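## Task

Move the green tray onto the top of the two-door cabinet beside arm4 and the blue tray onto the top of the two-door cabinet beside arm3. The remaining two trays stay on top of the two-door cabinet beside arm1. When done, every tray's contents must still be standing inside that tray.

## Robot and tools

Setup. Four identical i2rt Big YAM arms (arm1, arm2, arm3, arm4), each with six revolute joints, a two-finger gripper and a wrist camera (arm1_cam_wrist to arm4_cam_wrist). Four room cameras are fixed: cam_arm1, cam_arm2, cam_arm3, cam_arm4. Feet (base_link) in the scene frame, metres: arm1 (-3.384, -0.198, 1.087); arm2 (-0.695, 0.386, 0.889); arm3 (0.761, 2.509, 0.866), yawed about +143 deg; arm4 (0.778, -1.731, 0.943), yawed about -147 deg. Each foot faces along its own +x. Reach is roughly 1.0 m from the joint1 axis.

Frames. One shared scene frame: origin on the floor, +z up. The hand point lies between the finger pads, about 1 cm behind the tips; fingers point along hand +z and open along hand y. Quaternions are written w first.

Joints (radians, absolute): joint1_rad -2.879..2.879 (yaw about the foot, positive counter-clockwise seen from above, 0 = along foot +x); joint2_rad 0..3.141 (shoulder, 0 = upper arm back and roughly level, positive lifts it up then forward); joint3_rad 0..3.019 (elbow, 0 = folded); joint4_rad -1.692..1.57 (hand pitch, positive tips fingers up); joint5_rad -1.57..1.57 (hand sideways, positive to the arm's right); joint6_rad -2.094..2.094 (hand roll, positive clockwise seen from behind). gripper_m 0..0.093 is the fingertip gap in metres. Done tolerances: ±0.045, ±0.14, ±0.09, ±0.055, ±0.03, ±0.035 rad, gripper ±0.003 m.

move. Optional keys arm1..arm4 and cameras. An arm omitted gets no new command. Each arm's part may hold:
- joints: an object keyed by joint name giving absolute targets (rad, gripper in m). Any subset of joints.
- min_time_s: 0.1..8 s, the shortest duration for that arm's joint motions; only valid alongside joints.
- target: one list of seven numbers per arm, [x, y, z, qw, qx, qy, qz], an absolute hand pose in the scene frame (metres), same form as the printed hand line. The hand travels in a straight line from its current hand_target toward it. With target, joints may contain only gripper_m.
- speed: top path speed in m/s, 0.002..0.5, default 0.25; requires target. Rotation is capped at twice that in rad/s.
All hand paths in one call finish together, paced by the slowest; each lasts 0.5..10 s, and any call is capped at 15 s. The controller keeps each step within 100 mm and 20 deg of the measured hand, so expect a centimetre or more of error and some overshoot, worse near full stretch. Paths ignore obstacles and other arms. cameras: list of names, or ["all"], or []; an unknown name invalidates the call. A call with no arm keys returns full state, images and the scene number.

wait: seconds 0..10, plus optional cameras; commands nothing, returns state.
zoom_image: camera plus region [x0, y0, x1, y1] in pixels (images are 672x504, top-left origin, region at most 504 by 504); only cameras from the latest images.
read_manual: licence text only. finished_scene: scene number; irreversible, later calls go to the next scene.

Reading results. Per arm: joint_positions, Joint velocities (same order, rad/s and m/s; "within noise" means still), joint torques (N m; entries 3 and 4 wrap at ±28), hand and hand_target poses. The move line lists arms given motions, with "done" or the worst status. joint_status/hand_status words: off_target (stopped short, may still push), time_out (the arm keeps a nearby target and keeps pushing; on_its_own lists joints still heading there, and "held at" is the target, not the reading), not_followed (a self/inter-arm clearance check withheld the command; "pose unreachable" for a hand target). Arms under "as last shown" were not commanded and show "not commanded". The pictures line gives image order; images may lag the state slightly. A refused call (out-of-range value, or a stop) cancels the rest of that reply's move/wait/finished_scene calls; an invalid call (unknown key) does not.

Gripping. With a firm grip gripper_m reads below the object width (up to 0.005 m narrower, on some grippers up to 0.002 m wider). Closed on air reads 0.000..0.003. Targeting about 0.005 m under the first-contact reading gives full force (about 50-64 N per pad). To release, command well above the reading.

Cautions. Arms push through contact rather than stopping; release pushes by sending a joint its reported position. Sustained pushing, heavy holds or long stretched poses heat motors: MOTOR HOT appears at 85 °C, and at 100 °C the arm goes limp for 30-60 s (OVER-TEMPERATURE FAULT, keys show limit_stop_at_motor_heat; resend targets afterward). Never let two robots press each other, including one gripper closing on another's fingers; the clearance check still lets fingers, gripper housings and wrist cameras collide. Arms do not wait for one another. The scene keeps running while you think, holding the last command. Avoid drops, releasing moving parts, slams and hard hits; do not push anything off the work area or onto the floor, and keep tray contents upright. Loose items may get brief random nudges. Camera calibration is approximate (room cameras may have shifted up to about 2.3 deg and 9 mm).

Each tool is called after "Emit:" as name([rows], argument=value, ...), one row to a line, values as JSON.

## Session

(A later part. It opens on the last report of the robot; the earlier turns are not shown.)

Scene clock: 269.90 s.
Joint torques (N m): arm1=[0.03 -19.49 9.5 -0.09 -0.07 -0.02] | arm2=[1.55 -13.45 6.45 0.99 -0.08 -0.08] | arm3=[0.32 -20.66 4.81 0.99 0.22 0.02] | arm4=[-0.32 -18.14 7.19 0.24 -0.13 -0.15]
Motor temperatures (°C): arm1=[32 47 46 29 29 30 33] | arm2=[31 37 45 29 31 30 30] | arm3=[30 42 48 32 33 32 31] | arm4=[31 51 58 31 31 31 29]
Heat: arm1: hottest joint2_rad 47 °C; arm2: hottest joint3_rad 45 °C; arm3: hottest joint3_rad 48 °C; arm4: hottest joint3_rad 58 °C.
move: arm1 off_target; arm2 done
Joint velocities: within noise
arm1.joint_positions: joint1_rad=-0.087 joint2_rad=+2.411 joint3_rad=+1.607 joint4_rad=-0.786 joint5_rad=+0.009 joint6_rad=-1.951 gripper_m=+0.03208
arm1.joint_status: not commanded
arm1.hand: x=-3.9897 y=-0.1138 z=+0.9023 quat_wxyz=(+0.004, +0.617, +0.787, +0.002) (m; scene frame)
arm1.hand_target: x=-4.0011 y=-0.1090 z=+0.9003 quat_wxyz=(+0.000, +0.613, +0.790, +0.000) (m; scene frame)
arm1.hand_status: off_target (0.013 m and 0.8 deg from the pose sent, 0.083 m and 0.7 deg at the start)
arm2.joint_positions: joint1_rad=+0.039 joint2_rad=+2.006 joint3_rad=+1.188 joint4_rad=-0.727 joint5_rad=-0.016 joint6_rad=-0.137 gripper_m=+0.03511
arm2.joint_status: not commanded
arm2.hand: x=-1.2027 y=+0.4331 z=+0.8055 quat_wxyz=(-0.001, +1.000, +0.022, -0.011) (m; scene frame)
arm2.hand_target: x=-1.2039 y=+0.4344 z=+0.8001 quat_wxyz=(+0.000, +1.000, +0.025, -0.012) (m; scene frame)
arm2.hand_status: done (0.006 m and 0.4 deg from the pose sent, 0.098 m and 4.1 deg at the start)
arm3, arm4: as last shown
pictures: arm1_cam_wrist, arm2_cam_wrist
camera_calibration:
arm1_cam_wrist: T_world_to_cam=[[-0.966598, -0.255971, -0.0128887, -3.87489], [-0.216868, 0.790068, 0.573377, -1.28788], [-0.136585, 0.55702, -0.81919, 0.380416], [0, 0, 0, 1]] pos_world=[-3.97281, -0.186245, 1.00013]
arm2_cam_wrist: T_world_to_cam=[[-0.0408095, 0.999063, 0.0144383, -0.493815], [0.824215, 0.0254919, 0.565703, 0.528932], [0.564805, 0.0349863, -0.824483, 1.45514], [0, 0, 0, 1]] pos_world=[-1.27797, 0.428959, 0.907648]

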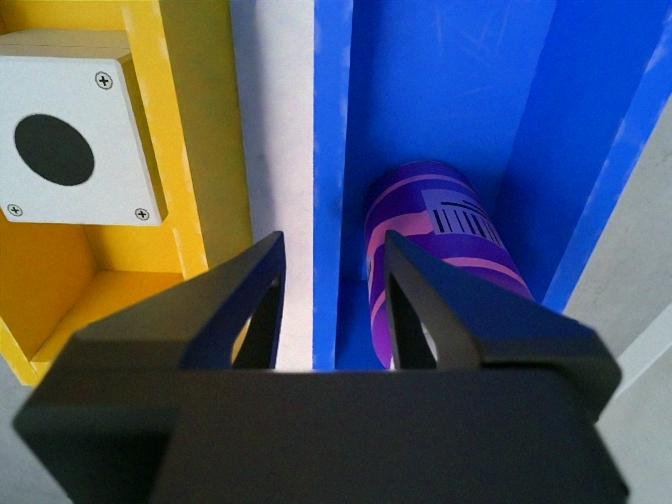

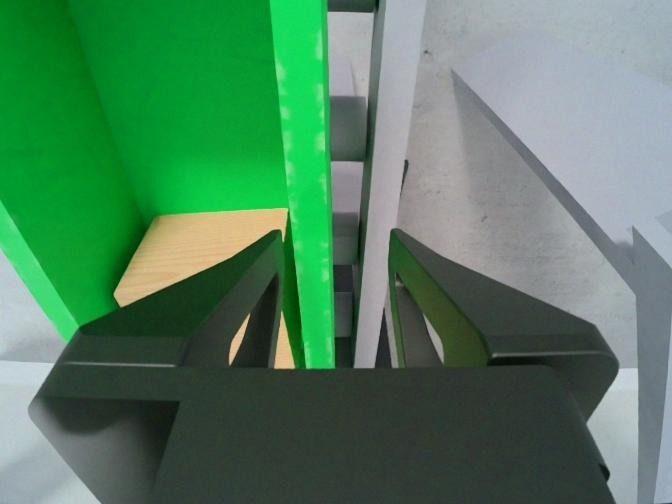

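Emit:
move(arm2={"target": [-1.2075, 0.4325, 0.748, 0, 1, 0.028, -0.012], "speed": 0.12, "joints": {"gripper_m": 0.032}}, arm1={"target": [-3.995, -0.128, 0.803, 0, 0.613, 0.790, 0], "speed": 0.22}, cameras=["arm2_cam_wrist", "arm1_cam_wrist"])

Scene clock: 287.43 s.
Joint torques (N m): arm1=[0.73 -20.19 8.03 0.32 -0.1 0.22] | arm2=[1.96 -13.86 6.46 0.95 -0.08 -0.08] | arm3=[0.5 -20.66 4.81 0.96 0.22 0.02] | arm4=[-0.56 -18.32 7.1 0.32 -0.1 -0.15]
Motor temperatures (°C): arm1=[32 47 46 29 29 30 33] | arm2=[31 39 45 29 31 30 30] | arm3=[30 43 48 32 33 32 31] | arm4=[31 52 58 31 31 31 29]
Heat: arm1: hottest joint2_rad 47 °C; arm2: hottest joint3_rad 45 °C; arm3: hottest joint3_rad 48 °C; arm4: hottest joint3_rad 58 °C.
move: arm1 off_target; arm2 done
Joint velocities: within noise
arm1.joint_positions: joint1_rad=-0.068 joint2_rad=+2.599 joint3_rad=+1.657 joint4_rad=-0.662 joint5_rad=+0.009 joint6_rad=-1.951 gripper_m=+0.03208
arm1.joint_status: not commanded
arm1.hand: x=-3.9807 y=-0.1275 z=+0.8040 quat_wxyz=(+0.010, +0.609, +0.793, +0.005) (m; scene frame)
arm1.hand_target: x=-3.9945 y=-0.1280 z=+0.8033 quat_wxyz=(+0.000, +0.613, +0.790, +0.000) (m; scene frame)
arm1.hand_status: off_target (0.014 m and 1.4 deg from the pose sent, 0.100 m and 0.8 deg at the start)
arm2.joint_positions: joint1_rad=+0.039 joint2_rad=+2.120 joint3_rad=+1.188 joint4_rad=-0.624 joint5_rad=-0.016 joint6_rad=-0.137 gripper_m=+0.03210
arm2.joint_status: all done
arm2.hand: x=-1.2005 y=+0.4338 z=+0.7503 quat_wxyz=(+0.000, +1.000, +0.022, -0.005) (m; scene frame)
arm2.hand_target: x=-1.2074 y=+0.4324 z=+0.7481 quat_wxyz=(+0.000, +1.000, +0.028, -0.012) (m; scene frame)
arm2.hand_status: done (0.007 m and 1.1 deg from the pose sent, 0.058 m and 0.8 deg at the start)
arm3, arm4: as last shown
pictures: arm1_cam_wrist, arm2_cam_wrist
camera_calibration:
arm1_cam_wrist: T_world_to_cam=[[-0.96125, -0.274535, -0.0250857, -3.84237], [-0.239481, 0.786495, 0.569275, -1.30587], [-0.136556, 0.553223, -0.821764, 0.31045], [0, 0, 0, 1]] pos_world=[-3.96382, -0.199552, 0.902129]
arm2_cam_wrist: T_world_to_cam=[[-0.04116, 0.99907, 0.0128573, -0.492765], [0.817725, 0.026289, 0.575008, 0.543208], [0.574135, 0.034181, -0.818047, 1.41502], [0, 0, 0, 1]] pos_world=[-1.27689, 0.42966, 0.851535]

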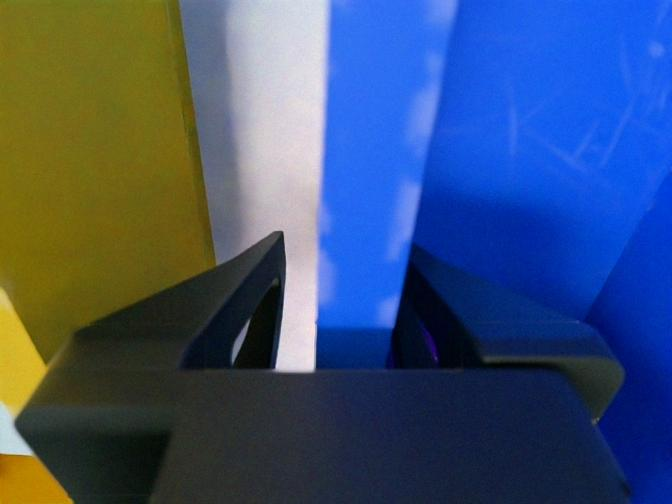

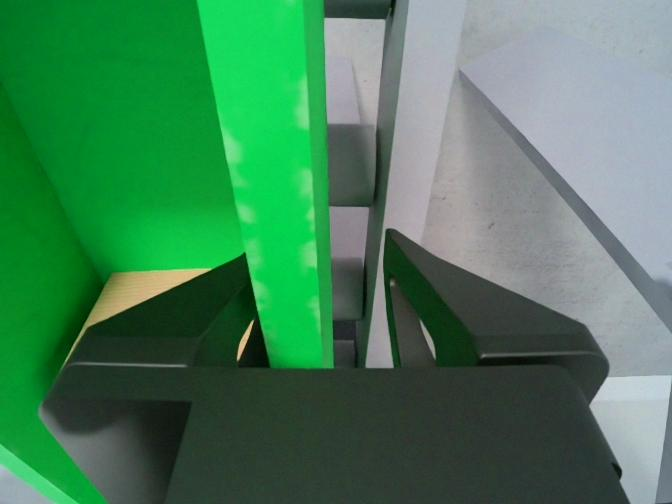

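Emit:
move(arm2={"target": [-1.2105, 0.427, 0.747, 0, 1, 0.028, -0.012], "speed": 0.05, "joints": {"gripper_m": 0.013}}, arm1={"joints": {"gripper_m": 0.010}})

Emit:
move(arm2={"joints": {"gripper_m": 0.002}}, arm1={"joints": {"gripper_m": 0.002}}, cameras=["arm2_cam_wrist"])

Scene clock: 292.67 s.
Joint torques (N m): arm1=[0.91 -20.37 7.87 0.35 -0.1 0.14] | arm2=[2.02 -13.45 7.17 0.84 0.14 0] | arm3=[0.5 -20.66 4.78 0.96 0.22 0.02] | arm4=[-0.38 -18.32 7.09 0.31 -0.12 -0.16]
Motor temperatures (°C): arm1=[32 47 46 29 29 30 33] | arm2=[31 38 44 29 31 30 30] | arm3=[30 43 48 32 33 32 31] | arm4=[31 52 58 31 31 31 29]
Heat: arm1: hottest joint2_rad 47 °C; arm2: hottest joint3_rad 44 °C; arm3: hottest joint3_rad 48 °C; arm4: hottest joint3_rad 58 °C.
move: arm1 done; arm2 done
Joint velocities: within noise
arm1.joint_positions: joint1_rad=-0.069 joint2_rad=+2.599 joint3_rad=+1.660 joint4_rad=-0.661 joint5_rad=+0.009 joint6_rad=-1.943 gripper_m=+0.01086
arm1.joint_status: all done
arm1.hand: x=-3.9825 y=-0.1270 z=+0.8046 quat_wxyz=(+0.008, +0.612, +0.790, +0.005) (m; scene frame)
arm1.hand_target: x=-3.9946 y=-0.1280 z=+0.8033 quat_wxyz=(+0.000, +0.613, +0.790, +0.000) (m; scene frame)
arm1.hand_status: not commanded
arm2.joint_positions: joint1_rad=+0.049 joint2_rad=+2.120 joint3_rad=+1.188 joint4_rad=-0.624 joint5_rad=-0.022 joint6_rad=-0.133 gripper_m=+0.01327
arm2.joint_status: all done
arm2.hand: x=-1.2010 y=+0.4275 z=+0.7502 quat_wxyz=(+0.003, +1.000, +0.025, -0.005) (m; scene frame)
arm2.hand_target: x=-1.2103 y=+0.4269 z=+0.7472 quat_wxyz=(+0.000, +1.000, +0.028, -0.012) (m; scene frame)
arm2.hand_status: done (0.010 m and 0.9 deg from the pose sent, 0.012 m and 1.1 deg at the start)
arm3: as last shown
arm4.joint_positions: joint1_rad=+1.486 joint2_rad=+2.282 joint3_rad=+1.333 joint4_rad=-0.620 joint5_rad=+0.000 joint6_rad=-1.644 gripper_m=+0.04009
arm4.joint_status: not commanded
arm4.hand: x=+1.1165 y=-1.3015 z=+0.7662 quat_wxyz=(-0.009, +0.956, -0.292, +0.004) (m; scene frame)
arm4.hand_target: x=+1.1169 y=-1.3019 z=+0.7587 quat_wxyz=(-0.007, +0.958, -0.285, +0.003) (m; scene frame)
arm4.hand_status: not commanded
pictures: none

Scene clock: 293.10 s.
Joint torques (N m): arm1=[0.85 -20.48 7.82 0.36 -0.11 0.13] | arm2=[2.02 -13.45 7.19 0.84 0.1 -0.03] | arm3=[0.56 -20.54 4.81 0.98 0.23 0.02] | arm4=[-0.21 -18.61 7.21 0.27 -0.12 -0.15]
Motor temperatures (°C): arm1=[32 47 46 29 29 30 33] | arm2=[31 38 44 29 31 30 30] | arm3=[30 43 48 32 33 32 31] | arm4=[31 52 58 31 31 31 29]
Heat: arm1: hottest joint2_rad 47 °C; arm2: hottest joint3_rad 44 °C; arm3: hottest joint3_rad 48 °C; arm4: hottest joint3_rad 58 °C.
move: arm1 off_target; arm2 off_target
Joint velocities: within noise
arm1.joint_positions: joint1_rad=-0.069 joint2_rad=+2.599 joint3_rad=+1.660 joint4_rad=-0.661 joint5_rad=+0.009 joint6_rad=-1.943 gripper_m=+0.01086
arm1.joint_status: gripper_m off_target (ended at +0.01086, target +0.00200)
arm1.hand: x=-3.9825 y=-0.1270 z=+0.8046 quat_wxyz=(+0.008, +0.612, +0.790, +0.005) (m; scene frame)
arm1.hand_target: x=-3.9946 y=-0.1280 z=+0.8033 quat_wxyz=(+0.000, +0.613, +0.790, +0.000) (m; scene frame)
arm1.hand_status: not commanded
arm2.joint_positions: joint1_rad=+0.049 joint2_rad=+2.120 joint3_rad=+1.188 joint4_rad=-0.624 joint5_rad=-0.021 joint6_rad=-0.130 gripper_m=+0.01222
arm2.joint_status: gripper_m off_target (ended at +0.01224, target +0.00200)
arm2.hand: x=-1.2010 y=+0.4275 z=+0.7502 quat_wxyz=(+0.002, +1.000, +0.023, -0.005) (m; scene frame)
arm2.hand_target: x=-1.2103 y=+0.4270 z=+0.7472 quat_wxyz=(+0.000, +1.000, +0.028, -0.012) (m; scene frame)
arm2.hand_status: not commanded
arm3.joint_positions: joint1_rad=-1.643 joint2_rad=+2.269 joint3_rad=+1.371 joint4_rad=-0.696 joint5_rad=-0.002 joint6_rad=+1.613 gripper_m=+0.04011
arm3.joint_status: not commanded
arm3.hand: x=+1.0604 y=+2.0509 z=+0.6904 quat_wxyz=(+0.017, -0.964, -0.265, +0.003) (m; scene frame)
arm3.hand_target: x=+1.0695 y=+2.0475 z=+0.6939 quat_wxyz=(+0.005, -0.964, -0.266, +0.000) (m; scene frame)
arm3.hand_status: not commanded
arm4: as last shown
pictures: arm2_cam_wrist
camera_calibration:
arm2_cam_wrist: T_world_to_cam=[[-0.0446727, 0.998968, 0.00816023, -0.487237], [0.817755, 0.0318746, 0.574684, 0.541716], [0.573831, 0.0323458, -0.818335, 1.41614], [0, 0, 0, 1]] pos_world=[-1.27738, 0.423661, 0.85154]

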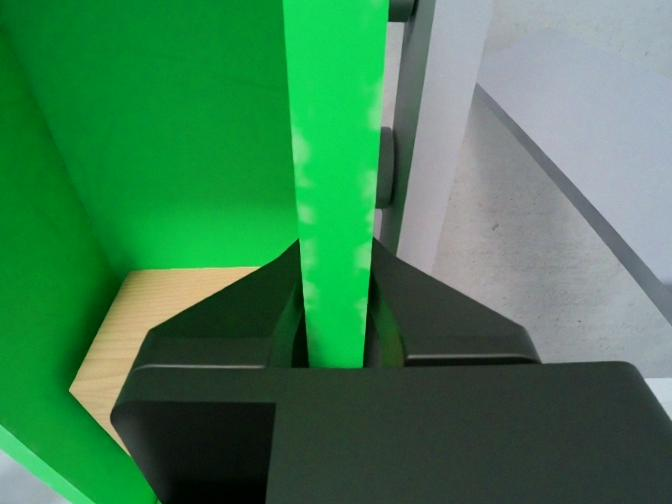

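Emit:
move(arm2={"target": [-1.2125, 0.4275, 0.785, 0, 1, 0.031, 0], "speed": 0.05}, arm1={"target": [-4.001, -0.127, 0.90, -0.020, 0.613, 0.790, -0.013], "speed": 0.06}, cameras=["arm2_cam_wrist", "arm1_cam_wrist"])

Scene clock: 300.23 s.
Joint torques (N m): arm1=[0.97 -25.7 6.86 0.18 -0.09 0.13] | arm2=[1.96 -17.67 8.05 -1.57 -0.08 -0.18] | arm3=[0.5 -20.6 4.77 0.94 0.23 0.02] | arm4=[-0.62 -18.43 7.19 0.25 -0.12 -0.15]
Motor temperatures (°C): arm1=[32 48 46 29 29 30 34] | arm2=[31 38 44 29 31 30 30] | arm3=[30 43 48 32 33 32 31] | arm4=[31 52 58 31 31 31 29]
Heat: arm1: hottest joint2_rad 48 °C; arm2: hottest joint3_rad 44 °C; arm3: hottest joint3_rad 48 °C; arm4: hottest joint3_rad 58 °C.
move: arm1 off_target; arm2 off_target
Joint velocities: within noise
arm1.joint_positions: joint1_rad=-0.069 joint2_rad=+2.467 joint3_rad=+1.570 joint4_rad=-0.711 joint5_rad=+0.007 joint6_rad=-1.943 gripper_m=+0.01078
arm1.joint_status: not commanded
arm1.hand: x=-3.9712 y=-0.1282 z=+0.8603 quat_wxyz=(+0.013, +0.612, +0.790, +0.006) (m; scene frame)
arm1.hand_target: x=-3.9998 y=-0.1271 z=+0.8995 quat_wxyz=(-0.020, +0.613, +0.790, -0.013) (m; scene frame)
arm1.hand_status: off_target (0.050 m and 4.3 deg from the pose sent, 0.097 m and 3.8 deg at the start)
arm2.joint_positions: joint1_rad=+0.049 joint2_rad=+2.114 joint3_rad=+1.202 joint4_rad=-0.685 joint5_rad=-0.013 joint6_rad=-0.124 gripper_m=+0.01222
arm2.joint_status: not commanded
arm2.hand: x=-1.1957 y=+0.4284 z=+0.7567 quat_wxyz=(+0.000, +1.000, +0.020, +0.015) (m; scene frame)
arm2.hand_target: x=-1.2119 y=+0.4275 z=+0.7845 quat_wxyz=(+0.000, +1.000, +0.031, +0.000) (m; scene frame)
arm2.hand_status: off_target (0.033 m and 2.2 deg from the pose sent, 0.037 m and 1.1 deg at the start)
arm3, arm4: as last shown
pictures: arm1_cam_wrist, arm2_cam_wrist
camera_calibration:
arm1_cam_wrist: T_world_to_cam=[[-0.963396, -0.266487, -0.0292179, -3.83584], [-0.235595, 0.789594, 0.566601, -1.31696], [-0.127921, 0.552745, -0.823474, 0.39407], [0, 0, 0, 1]] pos_world=[-3.95529, -0.200154, 0.958625]
arm2_cam_wrist: T_world_to_cam=[[-0.0383644, 0.999201, 0.0112017, -0.482754], [0.793956, 0.0236734, 0.607514, 0.48377], [0.606763, 0.0322006, -0.79423, 1.43948], [0, 0, 0, 1]] pos_world=[-1.27603, 0.424564, 0.854787]

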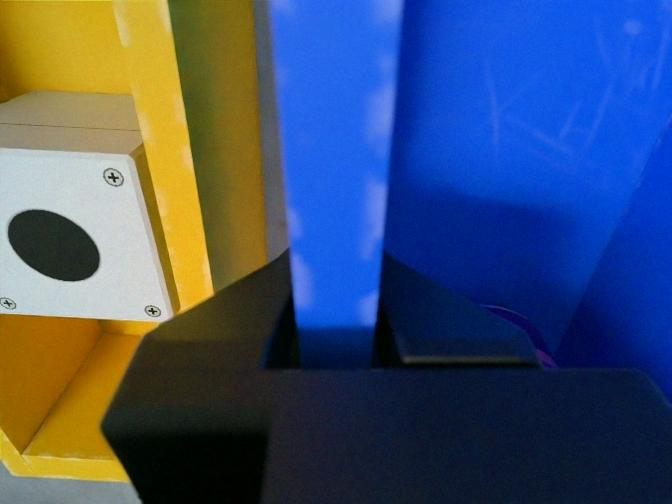

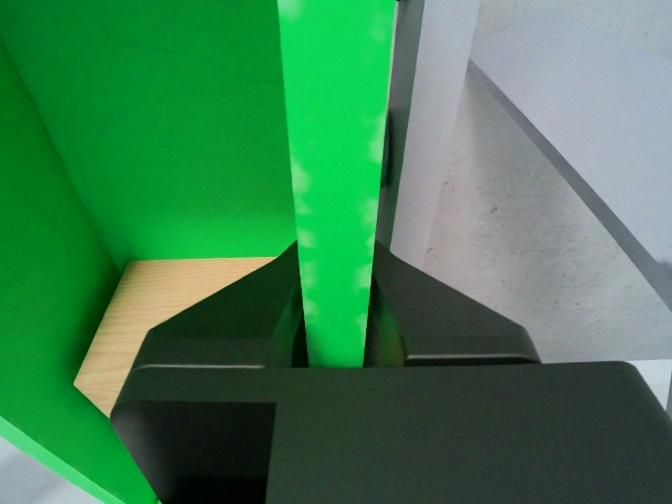

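Emit:
move(arm2={"target": [-1.2165, 0.4275, 0.83, -0.012, 1, 0.031, -0.012], "speed": 0.06}, arm1={"target": [-4.001, -0.127, 0.96, -0.020, 0.613, 0.790, -0.013], "speed": 0.12}, cameras=["arm2_cam_wrist", "cam_arm2"])

Scene clock: 306.43 s.
Joint torques (N m): arm1=[0.97 -25.29 7.72 0.09 -0.09 0.14] | arm2=[2.37 -17.73 8.83 -0.72 -0.11 -0.1] | arm3=[0.5 -20.66 4.81 0.98 0.22 0.01] | arm4=[-0.32 -18.67 7.15 0.21 -0.13 -0.14]
Motor temperatures (°C): arm1=[32 48 46 29 29 30 34] | arm2=[31 39 45 29 31 30 31] | arm3=[30 43 47 32 33 32 31] | arm4=[31 53 58 31 31 31 29]
Heat: arm1: hottest joint2_rad 48 °C; arm2: hottest joint3_rad 45 °C; arm3: hottest joint3_rad 47 °C; arm4: hottest joint3_rad 58 °C.
move: arm1 off_target; arm2 off_target
Joint velocities: within noise
arm1.joint_positions: joint1_rad=-0.069 joint2_rad=+2.355 joint3_rad=+1.551 joint4_rad=-0.804 joint5_rad=+0.007 joint6_rad=-1.943 gripper_m=+0.01078
arm1.joint_status: not commanded
arm1.hand: x=-3.9748 y=-0.1272 z=+0.9207 quat_wxyz=(+0.012, +0.612, +0.790, +0.006) (m; scene frame)
arm1.hand_target: x=-4.0000 y=-0.1271 z=+0.9598 quat_wxyz=(-0.020, +0.613, +0.790, -0.013) (m; scene frame)
arm1.hand_status: off_target (0.047 m and 4.3 deg from the pose sent, 0.104 m and 4.3 deg at the start)
arm2.joint_positions: joint1_rad=+0.050 joint2_rad=+2.028 joint3_rad=+1.202 joint4_rad=-0.769 joint5_rad=+0.010 joint6_rad=-0.125 gripper_m=+0.01222
arm2.joint_status: not commanded
arm2.hand: x=-1.1953 y=+0.4312 z=+0.7984 quat_wxyz=(-0.011, +1.000, +0.021, +0.016) (m; scene frame)
arm2.hand_target: x=-1.2157 y=+0.4275 z=+0.8298 quat_wxyz=(-0.012, +0.999, +0.031, -0.012) (m; scene frame)
arm2.hand_status: off_target (0.038 m and 3.4 deg from the pose sent, 0.076 m and 3.7 deg at the start)
arm3, arm4: as last shown
pictures: arm2_cam_wrist, cam_arm2
camera_calibration:
arm2_cam_wrist: T_world_to_cam=[[-0.0413547, 0.99859, 0.03328, -0.507026], [0.793689, 0.0125999, 0.608193, 0.462014], [0.606917, 0.0515657, -0.793091, 1.46325], [0, 0, 0, 1]] pos_world=[-1.27573, 0.425036, 0.896367]

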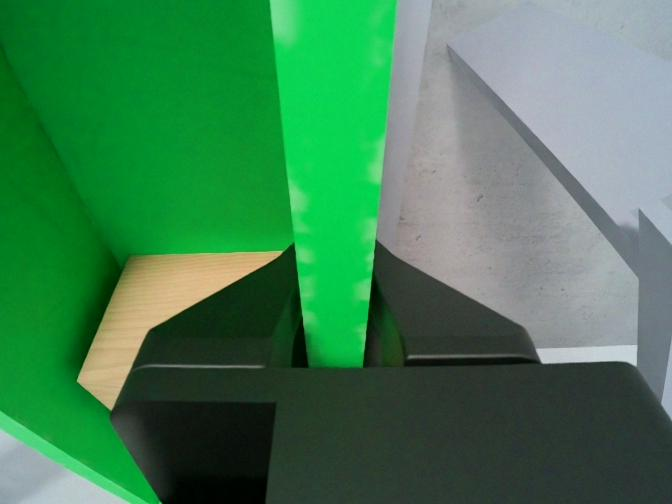

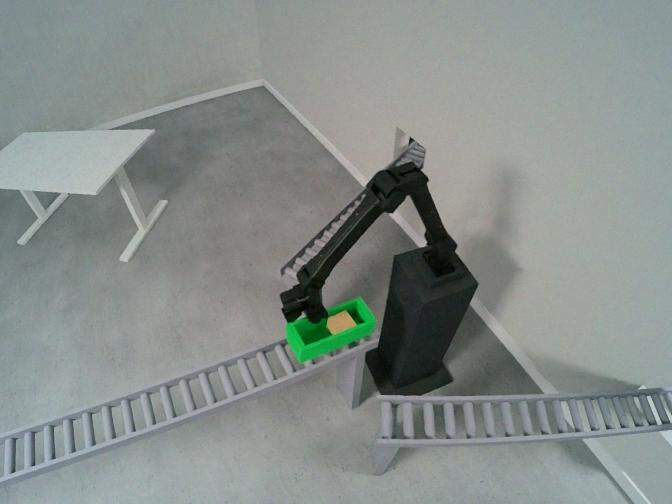

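Emit:
move(arm2={"target": [-1.222, 0.430, 0.965, -0.010, 1, 0.031, -0.012], "speed": 0.15}, arm1={"target": [-4.001, -0.127, 1.09, -0.020, 0.613, 0.790, -0.013], "speed": 0.15})

Emit:
move(arm2={"joints": {"joint1_rad": 0.81, "joint2_rad": 2.05, "joint3_rad": 1.91, "joint4_rad": -1.40, "joint5_rad": 0, "joint6_rad": 1.253}, "min_time_s": 4.5}, arm1={"joints": {"joint1_rad": -1.451, "joint2_rad": 1.965, "joint3_rad": 1.31, "joint4_rad": -0.88, "joint5_rad": 0, "joint6_rad": -1.497}, "min_time_s": 4.5}, cameras=["arm2_cam_wrist", "cam_arm2", "cam_arm1"])

Scene clock: 312.97 s.
Joint torques (N m): arm1=[1.08 -24.47 12.53 -0.01 -0.11 0.15] | arm2=[1.73 -16.56 13.7 -0.84 -0.22 -0.11] | arm3=[0.44 -20.66 4.81 0.99 0.23 0.01] | arm4=[-0.21 -18.43 7.19 0.31 -0.14 -0.14]
Motor temperatures (°C): arm1=[32 48 46 29 29 30 35] | arm2=[31 40 46 29 31 30 31] | arm3=[30 43 47 32 33 32 31] | arm4=[31 53 58 31 31 31 29]
Heat: arm1: hottest joint2_rad 48 °C; arm2: hottest joint3_rad 46 °C; arm3: hottest joint3_rad 47 °C; arm4: hottest joint3_rad 58 °C.
move: arm1 off_target; arm2 off_target
Joint velocities: within noise
arm1.joint_positions: joint1_rad=-0.069 joint2_rad=+2.153 joint3_rad=+1.540 joint4_rad=-1.043 joint5_rad=+0.007 joint6_rad=-1.943 gripper_m=+0.01078
arm1.joint_status: not commanded
arm1.hand: x=-3.9584 y=-0.1280 z=+1.0352 quat_wxyz=(+0.033, +0.612, +0.790, +0.018) (m; scene frame)
arm1.hand_target: x=-3.9969 y=-0.1274 z=+1.0911 quat_wxyz=(-0.020, +0.613, +0.790, -0.013) (m; scene frame)
arm1.hand_status: off_target (0.069 m and 7.1 deg from the pose sent, 0.171 m and 4.3 deg at the start)
arm2.joint_positions: joint1_rad=+0.050 joint2_rad=+1.831 joint3_rad=+1.297 joint4_rad=-1.087 joint5_rad=+0.010 joint6_rad=-0.132 gripper_m=+0.01222
arm2.joint_status: not commanded
arm2.hand: x=-1.1945 y=+0.4293 z=+0.9241 quat_wxyz=(-0.009, +0.999, +0.025, +0.028) (m; scene frame)
arm2.hand_target: x=-1.2196 y=+0.4300 z=+0.9652 quat_wxyz=(-0.010, +0.999, +0.031, -0.012) (m; scene frame)
arm2.hand_status: off_target (0.049 m and 4.7 deg from the pose sent, 0.169 m and 3.4 deg at the start)
arm3, arm4: as last shown
pictures: none

Scene clock: 318.20 s.
Joint torques (N m): arm1=[1.14 -22.3 8.05 0.76 0.05 0.22] | arm2=[1.73 -18.32 16.47 -0.43 -0.18 0.11] | arm3=[0.5 -20.6 4.81 0.95 0.22 0.02] | arm4=[-0.38 -18.61 7.1 0.34 -0.1 -0.15]
Motor temperatures (°C): arm1=[32 49 46 29 29 30 35] | arm2=[31 40 47 29 31 30 31] | arm3=[30 43 47 32 33 32 31] | arm4=[31 53 58 31 31 31 29]
Heat: arm1: hottest joint2_rad 49 °C; arm2: hottest joint3_rad 47 °C; arm3: hottest joint3_rad 47 °C; arm4: hottest joint3_rad 58 °C.
move: arm1 done; arm2 done
Joint velocities: within noise
arm1.joint_positions: joint1_rad=-1.457 joint2_rad=+2.024 joint3_rad=+1.293 joint4_rad=-0.895 joint5_rad=-0.005 joint6_rad=-1.512 gripper_m=+0.01078
arm1.joint_status: all done
arm1.hand: x=-3.4176 y=+0.3194 z=+1.0214 quat_wxyz=(+0.032, +0.999, +0.002, -0.006) (m; scene frame)
arm1.hand_target: x=-3.4213 y=+0.3419 z=+1.0563 quat_wxyz=(-0.014, +1.000, -0.003, -0.007) (m; scene frame)
arm1.hand_status: not commanded
arm2.joint_positions: joint1_rad=+0.813 joint2_rad=+2.065 joint3_rad=+1.825 joint4_rad=-1.389 joint5_rad=+0.007 joint6_rad=+1.247 gripper_m=+0.01222
arm2.joint_status: all done
arm2.hand: x=-1.1768 y=-0.0021 z=+0.9743 quat_wxyz=(-0.034, +0.960, -0.279, +0.015) (m; scene frame)
arm2.hand_target: x=-1.1964 y=-0.0180 z=+1.0146 quat_wxyz=(+0.005, +0.959, -0.284, -0.008) (m; scene frame)
arm2.hand_status: not commanded
arm3, arm4: as last shown
pictures: arm2_cam_wrist, cam_arm1, cam_arm2
camera_calibration:
arm2_cam_wrist: T_world_to_cam=[[0.535939, 0.839924, 0.0854229, 0.548877], [0.65341, -0.476733, 0.588031, 0.19934], [0.534625, -0.259333, -0.804315, 1.53902], [0, 0, 0, 1]] pos_world=[-1.24721, 0.0331353, 1.07375]

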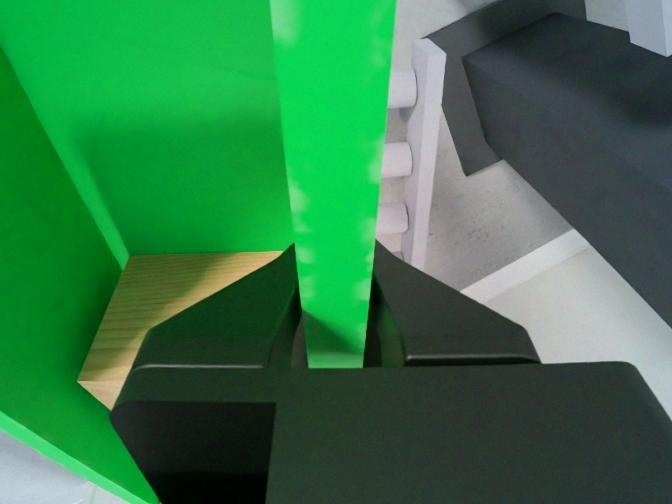

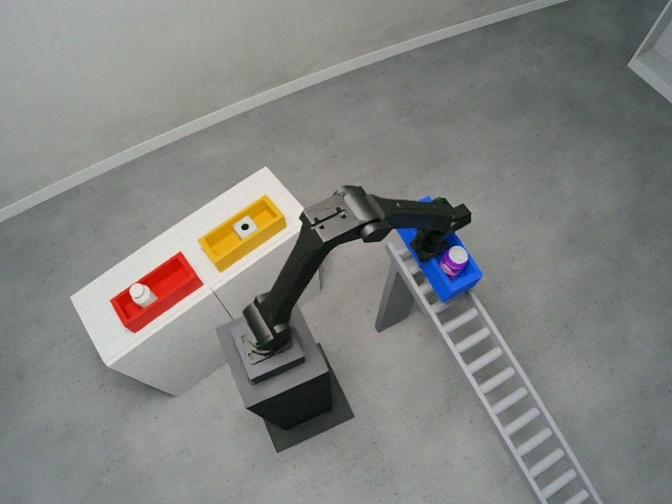

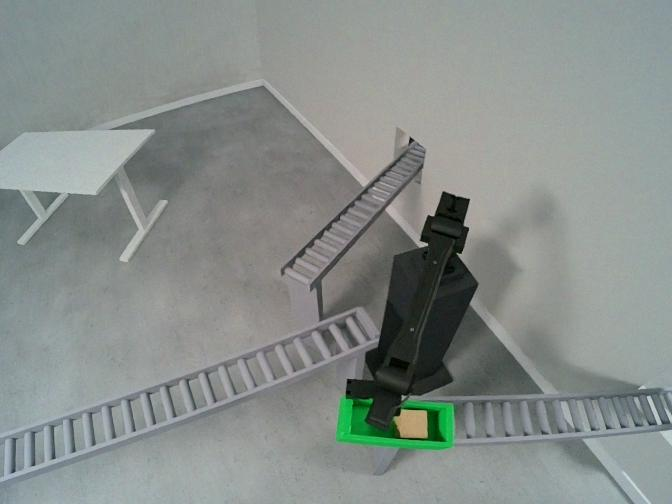

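Emit:
move(arm2={"target": [-0.973, -0.034, 0.915, 0.026, 0.9625, -0.2714, -0.008], "speed": 0.15}, arm1={"target": [-3.425, 0.347, 0.955, -0.028, 0.999, 0.032, 0.004], "speed": 0.12})

Emit:
move(arm2={"target": [-0.9765, -0.0415, 0.79, 0.036, 0.961, -0.274, -0.011], "speed": 0.12}, arm1={"target": [-3.425, 0.354, 0.905, -0.026, 0.999, 0.032, 0.004], "speed": 0.08}, cameras=["arm2_cam_wrist", "cam_arm2", "cam_arm1"])

Scene clock: 327.47 s.
Joint torques (N m): arm1=[1.14 -19.96 6.9 0.92 0.23 -0.04] | arm2=[1.96 -17.08 8.61 0.91 -0.08 0.14] | arm3=[0.44 -20.6 4.83 0.98 0.22 0.02] | arm4=[-0.56 -18.26 7.13 0.31 -0.12 -0.14]
Motor temperatures (°C): arm1=[32 50 46 29 29 30 35] | arm2=[31 40 50 29 31 30 31] | arm3=[30 43 47 32 33 32 31] | arm4=[31 53 58 31 31 31 29]
Heat: arm1: hottest joint2_rad 50 °C; arm2: hottest joint3_rad 50 °C; arm3: hottest joint3_rad 47 °C; arm4: hottest joint3_rad 58 °C.
move: arm1 off_target; arm2 off_target
Joint velocities: within noise
arm1.joint_positions: joint1_rad=-1.448 joint2_rad=+2.169 joint3_rad=+1.261 joint4_rad=-0.658 joint5_rad=+0.015 joint6_rad=-1.543 gripper_m=+0.01078
arm1.joint_status: not commanded
arm1.hand: x=-3.4204 y=+0.3268 z=+0.9390 quat_wxyz=(+0.001, +1.000, +0.022, +0.002) (m; scene frame)
arm1.hand_target: x=-3.4250 y=+0.3465 z=+0.9554 quat_wxyz=(-0.028, +0.999, +0.032, +0.004) (m; scene frame)
arm1.hand_status: off_target (0.026 m and 3.6 deg from the pose sent, 0.072 m and 7.8 deg at the start)
arm2.joint_positions: joint1_rad=+1.118 joint2_rad=+1.829 joint3_rad=+1.186 joint4_rad=-0.945 joint5_rad=+0.001 joint6_rad=+1.527 gripper_m=+0.01222
arm2.joint_status: not commanded
arm2.hand: x=-0.9635 y=-0.0178 z=+0.8842 quat_wxyz=(-0.016, +0.963, -0.268, +0.003) (m; scene frame)
arm2.hand_target: x=-0.9725 y=-0.0332 z=+0.9149 quat_wxyz=(+0.026, +0.962, -0.271, -0.008) (m; scene frame)
arm2.hand_status: off_target (0.036 m and 5.0 deg from the pose sent, 0.215 m and 7.4 deg at the start)
arm3, arm4: as last shown
pictures: none

Scene clock: 329.30 s.
Joint torques (N m): arm1=[0.85 -19.43 8.23 0.5 -0.14 -0.06] | arm2=[2.26 -15.09 6.75 1.17 -0.09 0.13] | arm3=[0.5 -20.66 4.81 0.98 0.23 0.02] | arm4=[-0.21 -18.49 7.1 0.27 -0.13 -0.15]
Motor temperatures (°C): arm1=[32 50 46 29 29 30 35] | arm2=[31 40 50 29 31 30 32] | arm3=[30 43 47 32 33 32 31] | arm4=[31 53 57 31 31 31 29]
Heat: arm1: hottest joint2_rad 50 °C; arm2: hottest joint3_rad 50 °C; arm3: hottest joint3_rad 47 °C; arm4: hottest joint3_rad 57 °C.
move: arm1 off_target; arm2 off_target
Joint velocities: within noise
arm1.joint_positions: joint1_rad=-1.448 joint2_rad=+2.272 joint3_rad=+1.273 joint4_rad=-0.576 joint5_rad=+0.023 joint6_rad=-1.542 gripper_m=+0.01077
arm1.joint_status: not commanded
arm1.hand: x=-3.4193 y=+0.3228 z=+0.8897 quat_wxyz=(+0.005, +1.000, +0.021, +0.006) (m; scene frame)
arm1.hand_target: x=-3.4249 y=+0.3528 z=+0.9060 quat_wxyz=(-0.026, +0.999, +0.032, +0.004) (m; scene frame)
arm1.hand_status: off_target (0.035 m and 3.8 deg from the pose sent, 0.044 m and 3.4 deg at the start)
arm2.joint_positions: joint1_rad=+1.118 joint2_rad=+2.022 joint3_rad=+1.130 joint4_rad=-0.638 joint5_rad=+0.001 joint6_rad=+1.535 gripper_m=+0.01222
arm2.joint_status: not commanded
arm2.hand: x=-0.9699 y=-0.0267 z=+0.7786 quat_wxyz=(+0.012, +0.962, -0.272, -0.006) (m; scene frame)
arm2.hand_target: x=-0.9763 y=-0.0412 z=+0.7903 quat_wxyz=(+0.036, +0.961, -0.274, -0.011) (m; scene frame)
arm2.hand_status: off_target (0.020 m and 2.9 deg from the pose sent, 0.098 m and 6.2 deg at the start)
arm3, arm4: as last shown
pictures: arm2_cam_wrist, cam_arm1, cam_arm2
camera_calibration:
arm2_cam_wrist: T_world_to_cam=[[0.524388, 0.851383, -0.0128395, 0.540942], [0.698094, -0.421242, 0.578982, 0.219382], [0.487527, -0.312574, -0.815239, 1.22605], [0, 0, 0, 1]] pos_world=[-1.03454, 0.0150948, 0.879449]

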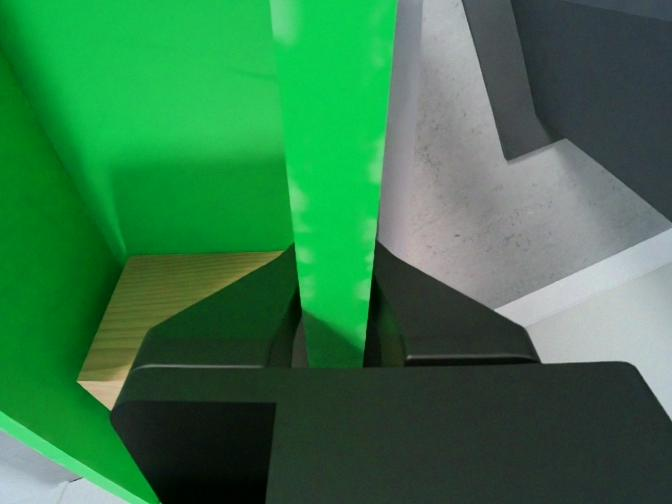

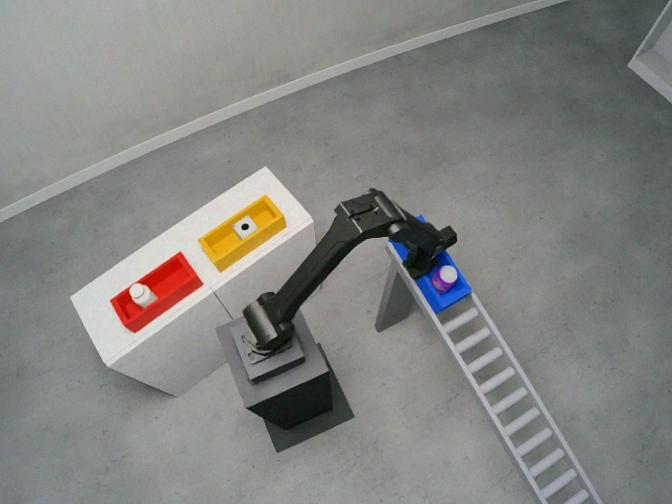

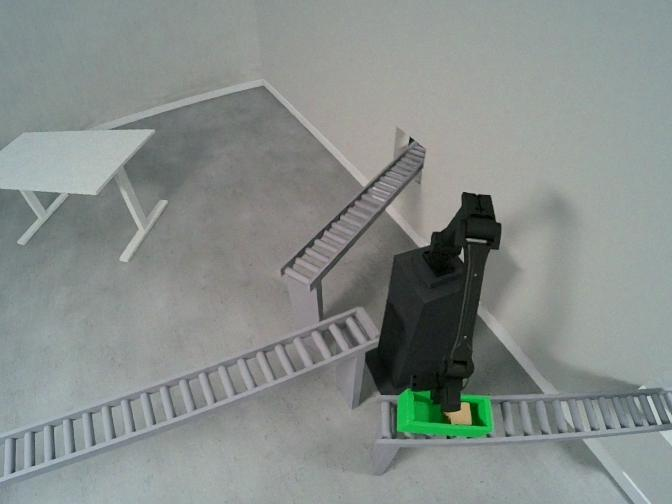

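Emit:
move(arm2={"target": [-0.971, -0.031, 0.745, 0.024, 0.962, -0.274, -0.009], "speed": 0.08}, arm1={"target": [-3.425, 0.354, 0.886, -0.020, 0.999, 0.032, 0.004], "speed": 0.06})

Emit:
move(arm2={"target": [-0.971, -0.031, 0.72, 0.022, 0.962, -0.274, -0.007], "speed": 0.05}, arm1={"target": [-3.425, 0.325, 0.886, -0.010, 0.999, 0.032, 0.004], "speed": 0.06}, cameras=["arm2_cam_wrist", "arm1_cam_wrist", "cam_arm2", "cam_arm1"])

Scene clock: 336.77 s.
Joint torques (N m): arm1=[0.91 -17.2 8.4 0.8 -0.35 -0.06] | arm2=[2.02 -13.51 5.63 1.21 0.37 0.17] | arm3=[0.44 -20.66 4.81 0.98 0.22 0.02] | arm4=[-0.15 -18.43 7.17 0.28 -0.11 -0.13]
Motor temperatures (°C): arm1=[32 50 47 29 29 30 36] | arm2=[31 40 49 29 31 30 32] | arm3=[30 43 47 32 33 32 31] | arm4=[31 53 57 31 31 31 29]
Heat: arm1: hottest joint2_rad 50 °C; arm2: hottest joint3_rad 49 °C; arm3: hottest joint3_rad 47 °C; arm4: hottest joint3_rad 57 °C.
move: arm1 off_target; arm2 done
Joint velocities: within noise
arm1.joint_positions: joint1_rad=-1.448 joint2_rad=+2.286 joint3_rad=+1.293 joint4_rad=-0.571 joint5_rad=+0.027 joint6_rad=-1.542 gripper_m=+0.01077
arm1.joint_status: not commanded
arm1.hand: x=-3.4192 y=+0.3308 z=+0.8867 quat_wxyz=(+0.000, +1.000, +0.021, +0.008) (m; scene frame)
arm1.hand_target: x=-3.4249 y=+0.3532 z=+0.8870 quat_wxyz=(-0.020, +0.999, +0.032, +0.004) (m; scene frame)
arm1.hand_status: off_target (0.024 m and 2.6 deg from the pose sent, 0.032 m and 3.1 deg at the start)
arm2.joint_positions: joint1_rad=+1.120 joint2_rad=+2.086 joint3_rad=+1.119 joint4_rad=-0.558 joint5_rad=-0.009 joint6_rad=+1.531 gripper_m=+0.01222
arm2.joint_status: not commanded
arm2.hand: x=-0.9662 y=-0.0260 z=+0.7464 quat_wxyz=(+0.016, +0.963, -0.268, -0.002) (m; scene frame)
arm2.hand_target: x=-0.9710 y=-0.0308 z=+0.7451 quat_wxyz=(+0.024, +0.961, -0.274, -0.009) (m; scene frame)
arm2.hand_status: done (0.007 m and 1.4 deg from the pose sent, 0.034 m and 1.5 deg at the start)
arm3: as last shown
arm4.joint_positions: joint1_rad=+1.486 joint2_rad=+2.282 joint3_rad=+1.333 joint4_rad=-0.620 joint5_rad=+0.000 joint6_rad=-1.644 gripper_m=+0.04009
arm4.joint_status: not commanded
arm4.hand: x=+1.1165 y=-1.3015 z=+0.7662 quat_wxyz=(-0.009, +0.956, -0.292, +0.004) (m; scene frame)
arm4.hand_target: x=+1.1169 y=-1.3019 z=+0.7587 quat_wxyz=(-0.007, +0.958, -0.285, +0.003) (m; scene frame)
arm4.hand_status: not commanded
pictures: none

Scene clock: 337.83 s.
Joint torques (N m): arm1=[1.26 -18.96 3.77 0.49 -0.39 0.11] | arm2=[1.9 -12.51 6.22 1.07 0.33 0.16] | arm3=[0.44 -20.6 4.78 0.95 0.23 0.02] | arm4=[-0.62 -18.37 7.1 0.24 -0.12 -0.15]
Motor temperatures (°C): arm1=[32 50 46 29 29 30 36] | arm2=[31 40 49 29 31 30 32] | arm3=[30 44 47 32 33 32 31] | arm4=[31 53 57 31 31 31 29]
Heat: arm1: hottest joint2_rad 50 °C; arm2: hottest joint3_rad 49 °C; arm3: hottest joint3_rad 47 °C; arm4: hottest joint3_rad 57 °C.
move: arm1 done; arm2 done
Joint velocities: within noise
arm1.joint_positions: joint1_rad=-1.448 joint2_rad=+2.280 joint3_rad=+1.272 joint4_rad=-0.535 joint5_rad=+0.027 joint6_rad=-1.552 gripper_m=+0.01077
arm1.joint_status: not commanded
arm1.hand: x=-3.4192 y=+0.3298 z=+0.8856 quat_wxyz=(-0.011, +1.000, +0.026, +0.007) (m; scene frame)
arm1.hand_target: x=-3.4248 y=+0.3251 z=+0.8860 quat_wxyz=(-0.010, +0.999, +0.032, +0.004) (m; scene frame)
arm1.hand_status: done (0.008 m and 0.8 deg from the pose sent, 0.008 m and 1.7 deg at the start)
arm2.joint_positions: joint1_rad=+1.120 joint2_rad=+2.128 joint3_rad=+1.119 joint4_rad=-0.512 joint5_rad=-0.010 joint6_rad=+1.531 gripper_m=+0.01222
arm2.joint_status: not commanded
arm2.hand: x=-0.9659 y=-0.0258 z=+0.7271 quat_wxyz=(+0.018, +0.963, -0.268, -0.002) (m; scene frame)
arm2.hand_target: x=-0.9709 y=-0.0307 z=+0.7202 quat_wxyz=(+0.022, +0.961, -0.274, -0.007) (m; scene frame)
arm2.hand_status: done (0.010 m and 1.0 deg from the pose sent, 0.027 m and 1.1 deg at the start)
arm3.joint_positions: joint1_rad=-1.643 joint2_rad=+2.269 joint3_rad=+1.371 joint4_rad=-0.696 joint5_rad=-0.002 joint6_rad=+1.613 gripper_m=+0.04011
arm3.joint_status: not commanded
arm3.hand: x=+1.0604 y=+2.0509 z=+0.6904 quat_wxyz=(+0.017, -0.964, -0.265, +0.003) (m; scene frame)
arm3.hand_target: x=+1.0695 y=+2.0475 z=+0.6939 quat_wxyz=(+0.005, -0.964, -0.266, +0.000) (m; scene frame)
arm3.hand_status: not commanded
arm4: as last shown
pictures: arm1_cam_wrist, arm2_cam_wrist, cam_arm1, cam_arm2
camera_calibration:
arm1_cam_wrist: T_world_to_cam=[[-0.0693594, 0.997465, 0.0159107, -0.581198], [0.806148, 0.0466469, 0.589872, 2.22345], [0.587635, 0.0537396, -0.80734, 2.82925], [0, 0, 0, 1]] pos_world=[-3.4953, 0.323965, 0.981861]
arm2_cam_wrist: T_world_to_cam=[[0.518614, 0.854705, -0.0227694, 0.539122], [0.69851, -0.40818, 0.587769, 0.241107], [0.493076, -0.32073, -0.808708, 1.18285], [0, 0, 0, 1]] pos_world=[-1.03125, 0.0170012, 0.827143]

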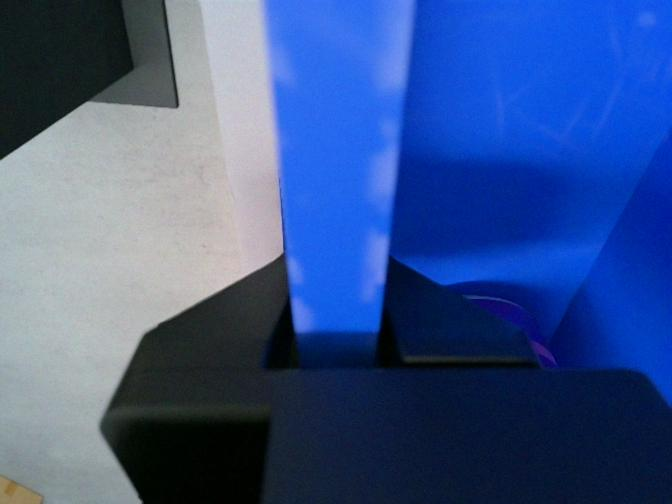

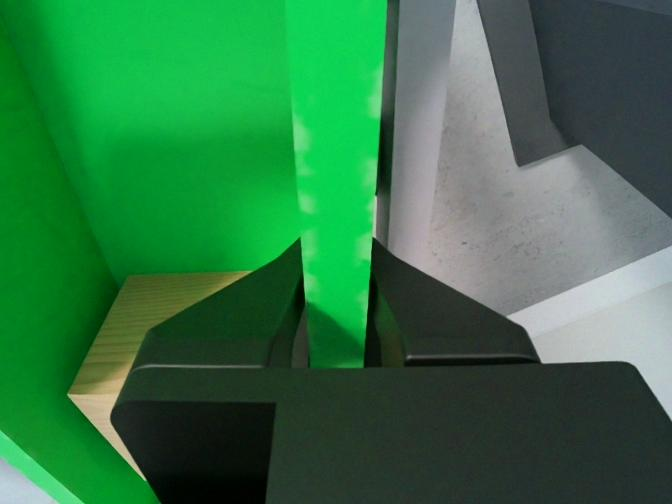

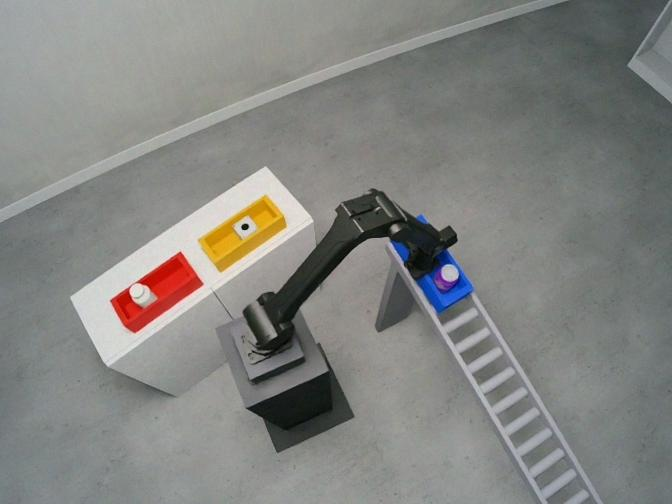

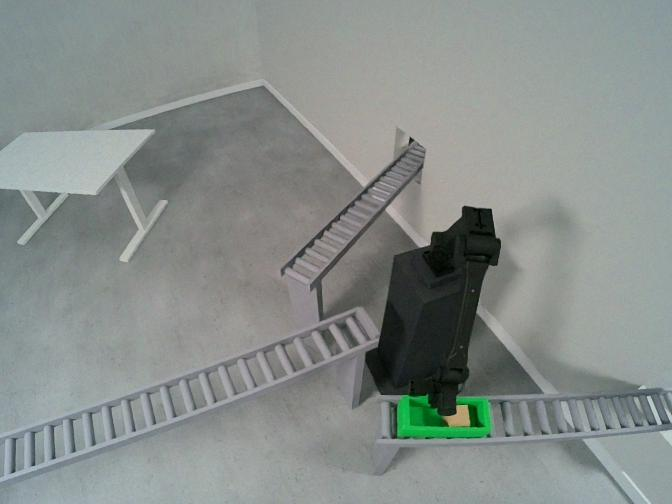

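Emit:
move(arm2={"target": [-0.971, -0.031, 0.85, 0.022, 0.962, -0.274, -0.007], "speed": 0.35, "joints": {"gripper_m": 0.032}}, arm1={"target": [-3.425, 0.338, 1.03, -0.018, 0.999, 0.032, 0.004], "speed": 0.35, "joints": {"gripper_m": 0.035}}, cameras=["cam_arm1", "cam_arm2", "cam_arm4"])

Scene clock: 344.70 s.
Joint torques (N m): arm1=[1.26 -16.21 8.98 0.08 -0.17 0.1] | arm2=[1.9 -13.63 9.11 -0.23 0.12 0.13] | arm3=[0.38 -20.6 4.81 0.98 0.22 0.02] | arm4=[-0.44 -18.43 7.12 0.27 -0.1 -0.15]
Motor temperatures (°C): arm1=[32 49 45 29 29 30 35] | arm2=[31 40 49 29 31 30 32] | arm3=[30 44 47 32 33 32 31] | arm4=[31 53 57 31 31 31 29]
Heat: arm1: hottest joint2_rad 49 °C; arm2: hottest joint3_rad 49 °C; arm3: hottest joint3_rad 47 °C; arm4: hottest joint3_rad 57 °C.
move: arm1 off_target; arm2 off_target
Joint velocities: within noise
arm1.joint_positions: joint1_rad=-1.445 joint2_rad=+1.983 joint3_rad=+1.249 joint4_rad=-0.798 joint5_rad=+0.023 joint6_rad=-1.553 gripper_m=+0.03495
arm1.joint_status: all done
arm1.hand: x=-3.4196 y=+0.3290 z=+1.0294 quat_wxyz=(-0.016, +0.999, +0.028, +0.005) (m; scene frame)
arm1.hand_target: x=-3.4250 y=+0.3377 z=+1.0300 quat_wxyz=(-0.018, +0.999, +0.032, +0.004) (m; scene frame)
arm1.hand_status: off_target (0.011 m and 0.6 deg from the pose sent, 0.145 m and 1.1 deg at the start)
arm2.joint_positions: joint1_rad=+1.120 joint2_rad=+1.880 joint3_rad=+1.119 joint4_rad=-0.767 joint5_rad=-0.005 joint6_rad=+1.533 gripper_m=+0.03192
arm2.joint_status: all done
arm2.hand: x=-0.9636 y=-0.0212 z=+0.8412 quat_wxyz=(+0.013, +0.963, -0.269, -0.003) (m; scene frame)
arm2.hand_target: x=-0.9709 y=-0.0307 z=+0.8501 quat_wxyz=(+0.022, +0.961, -0.274, -0.007) (m; scene frame)
arm2.hand_status: off_target (0.015 m and 1.2 deg from the pose sent, 0.123 m and 1.0 deg at the start)
arm3, arm4: as last shown
pictures: cam_arm1, cam_arm2, cam_arm4

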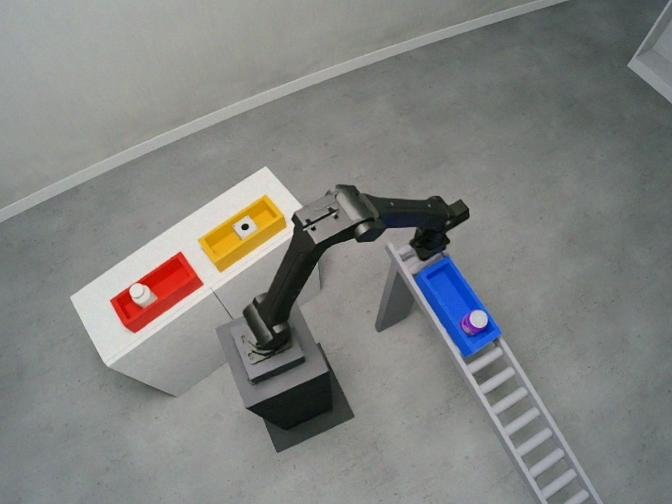

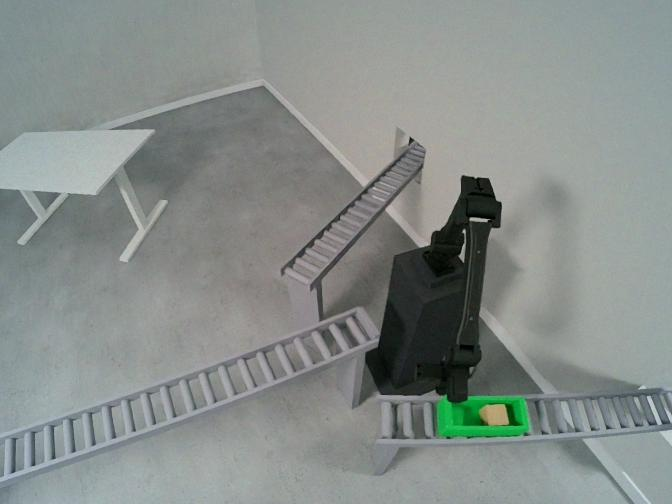

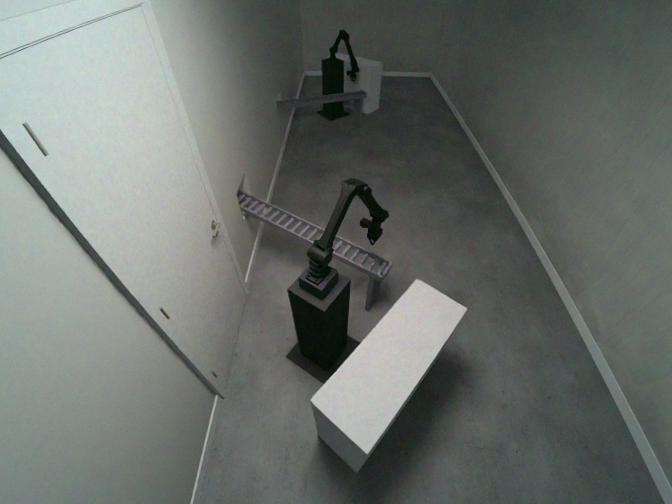

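Emit:
move(arm2={"joints": {"joint1_rad": 0.033, "joint2_rad": 1.75, "joint3_rad": 1.35, "joint4_rad": -1.171, "joint5_rad": 0, "joint6_rad": -0.1, "gripper_m": 0.03}, "min_time_s": 3.5}, arm1={"joints": {"joint2_rad": 0.65, "joint3_rad": 1.35, "joint4_rad": -1.2}, "min_time_s": 3.5}, cameras=["arm2_cam_wrist", "cam_arm2", "cam_arm4", "arm4_cam_wrist"])

Scene clock: 359.07 s.
Joint torques (N m): arm1=[0.91 0.32 12.08 1.4 -0.15 0.18] | arm2=[1.85 -14.92 12.7 -0.34 0.02 -0.08] | arm3=[0.5 -20.66 4.82 0.98 0.22 0.02] | arm4=[-0.5 -18.08 7.19 0.23 -0.11 -0.14]
Motor temperatures (°C): arm1=[32 50 46 29 29 30 34] | arm2=[31 40 49 29 31 30 31] | arm3=[30 44 47 32 33 32 31] | arm4=[31 54 57 31 31 31 29]
Heat: arm1: hottest joint2_rad 50 °C; arm2: hottest joint3_rad 49 °C; arm3: hottest joint3_rad 47 °C; arm4: hottest joint3_rad 57 °C.
move: arm1 done; arm2 done
Joint velocities: within noise
arm1.joint_positions: joint1_rad=-1.445 joint2_rad=+0.644 joint3_rad=+1.308 joint4_rad=-1.191 joint5_rad=+0.023 joint6_rad=-1.553 gripper_m=+0.03495
arm1.joint_status: all done
arm1.hand: x=-3.3944 y=+0.0808 z=+1.6071 quat_wxyz=(-0.494, +0.869, +0.016, -0.018) (m; scene frame)
arm1.hand_target: x=-3.3964 y=+0.0770 z=+1.6256 quat_wxyz=(-0.506, +0.862, +0.019, -0.021) (m; scene frame)
arm1.hand_status: not commanded
arm2.joint_positions: joint1_rad=+0.032 joint2_rad=+1.773 joint3_rad=+1.300 joint4_rad=-1.160 joint5_rad=-0.001 joint6_rad=-0.090 gripper_m=+0.03011
arm2.joint_status: all done
arm2.hand: x=-1.1815 y=+0.4348 z=+0.9533 quat_wxyz=(-0.004, +0.999, -0.005, +0.034) (m; scene frame)
arm2.hand_target: x=-1.2007 y=+0.4360 z=+0.9813 quat_wxyz=(-0.007, +1.000, +0.000, +0.003) (m; scene frame)
arm2.hand_status: not commanded
arm3, arm4: as last shown
pictures: arm2_cam_wrist, arm4_cam_wrist, cam_arm2, cam_arm4
camera_calibration:
arm2_cam_wrist: T_world_to_cam=[[0.0111883, 0.999721, 0.0207962, -0.441634], [0.770373, -0.021877, 0.637218, 0.316619], [0.637495, 0.00889142, -0.770403, 1.61059], [0, 0, 0, 1]] pos_world=[-1.26572, 0.434117, 1.04823]
arm4_cam_wrist: T_world_to_cam=[[0.581188, 0.812453, 0.0462799, 0.372261], [0.649184, -0.497184, 0.575646, -1.8092], [0.490695, -0.304514, -0.816388, -0.197173], [0, 0, 0, 1]] pos_world=[1.0549, -1.26199, 0.863261]

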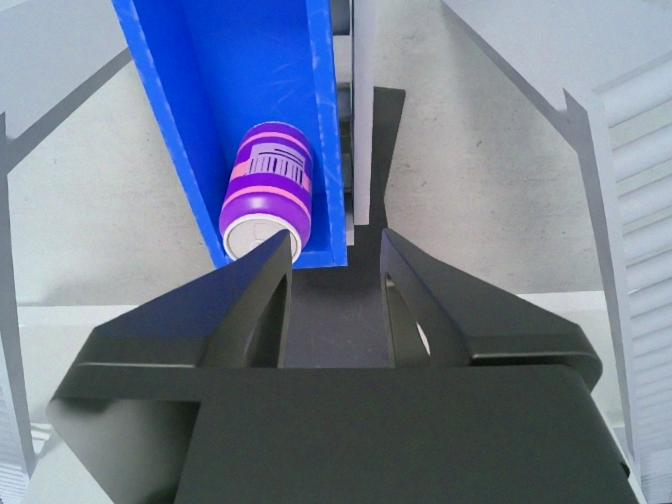

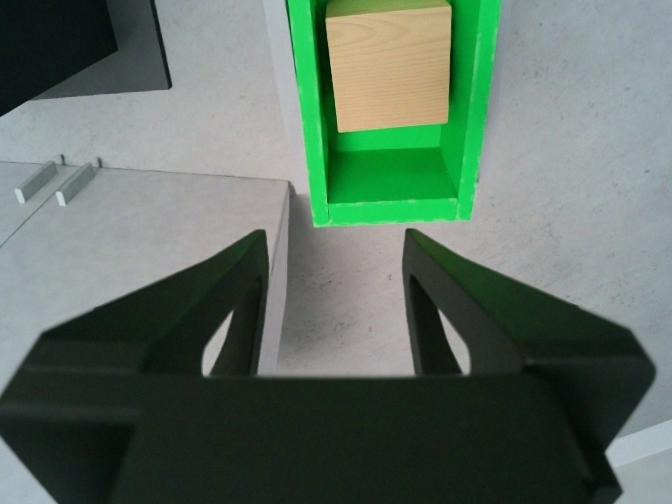

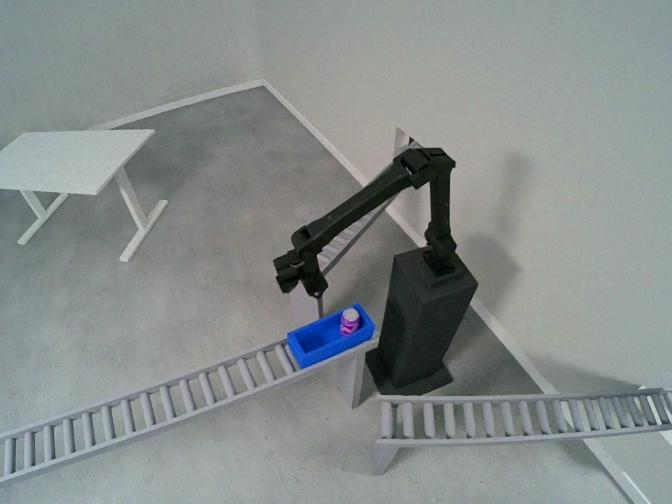

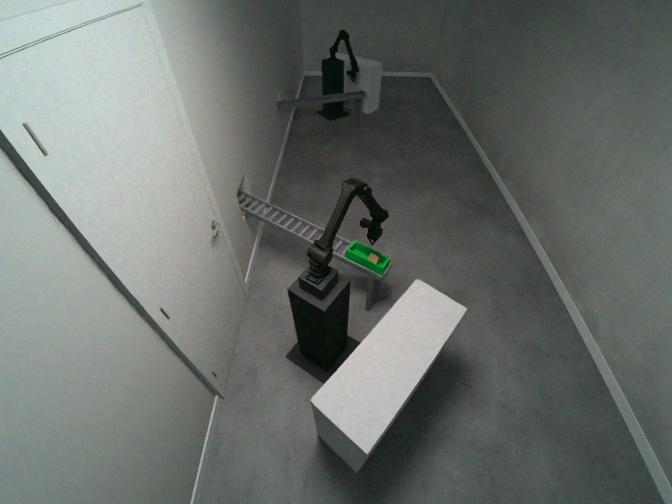

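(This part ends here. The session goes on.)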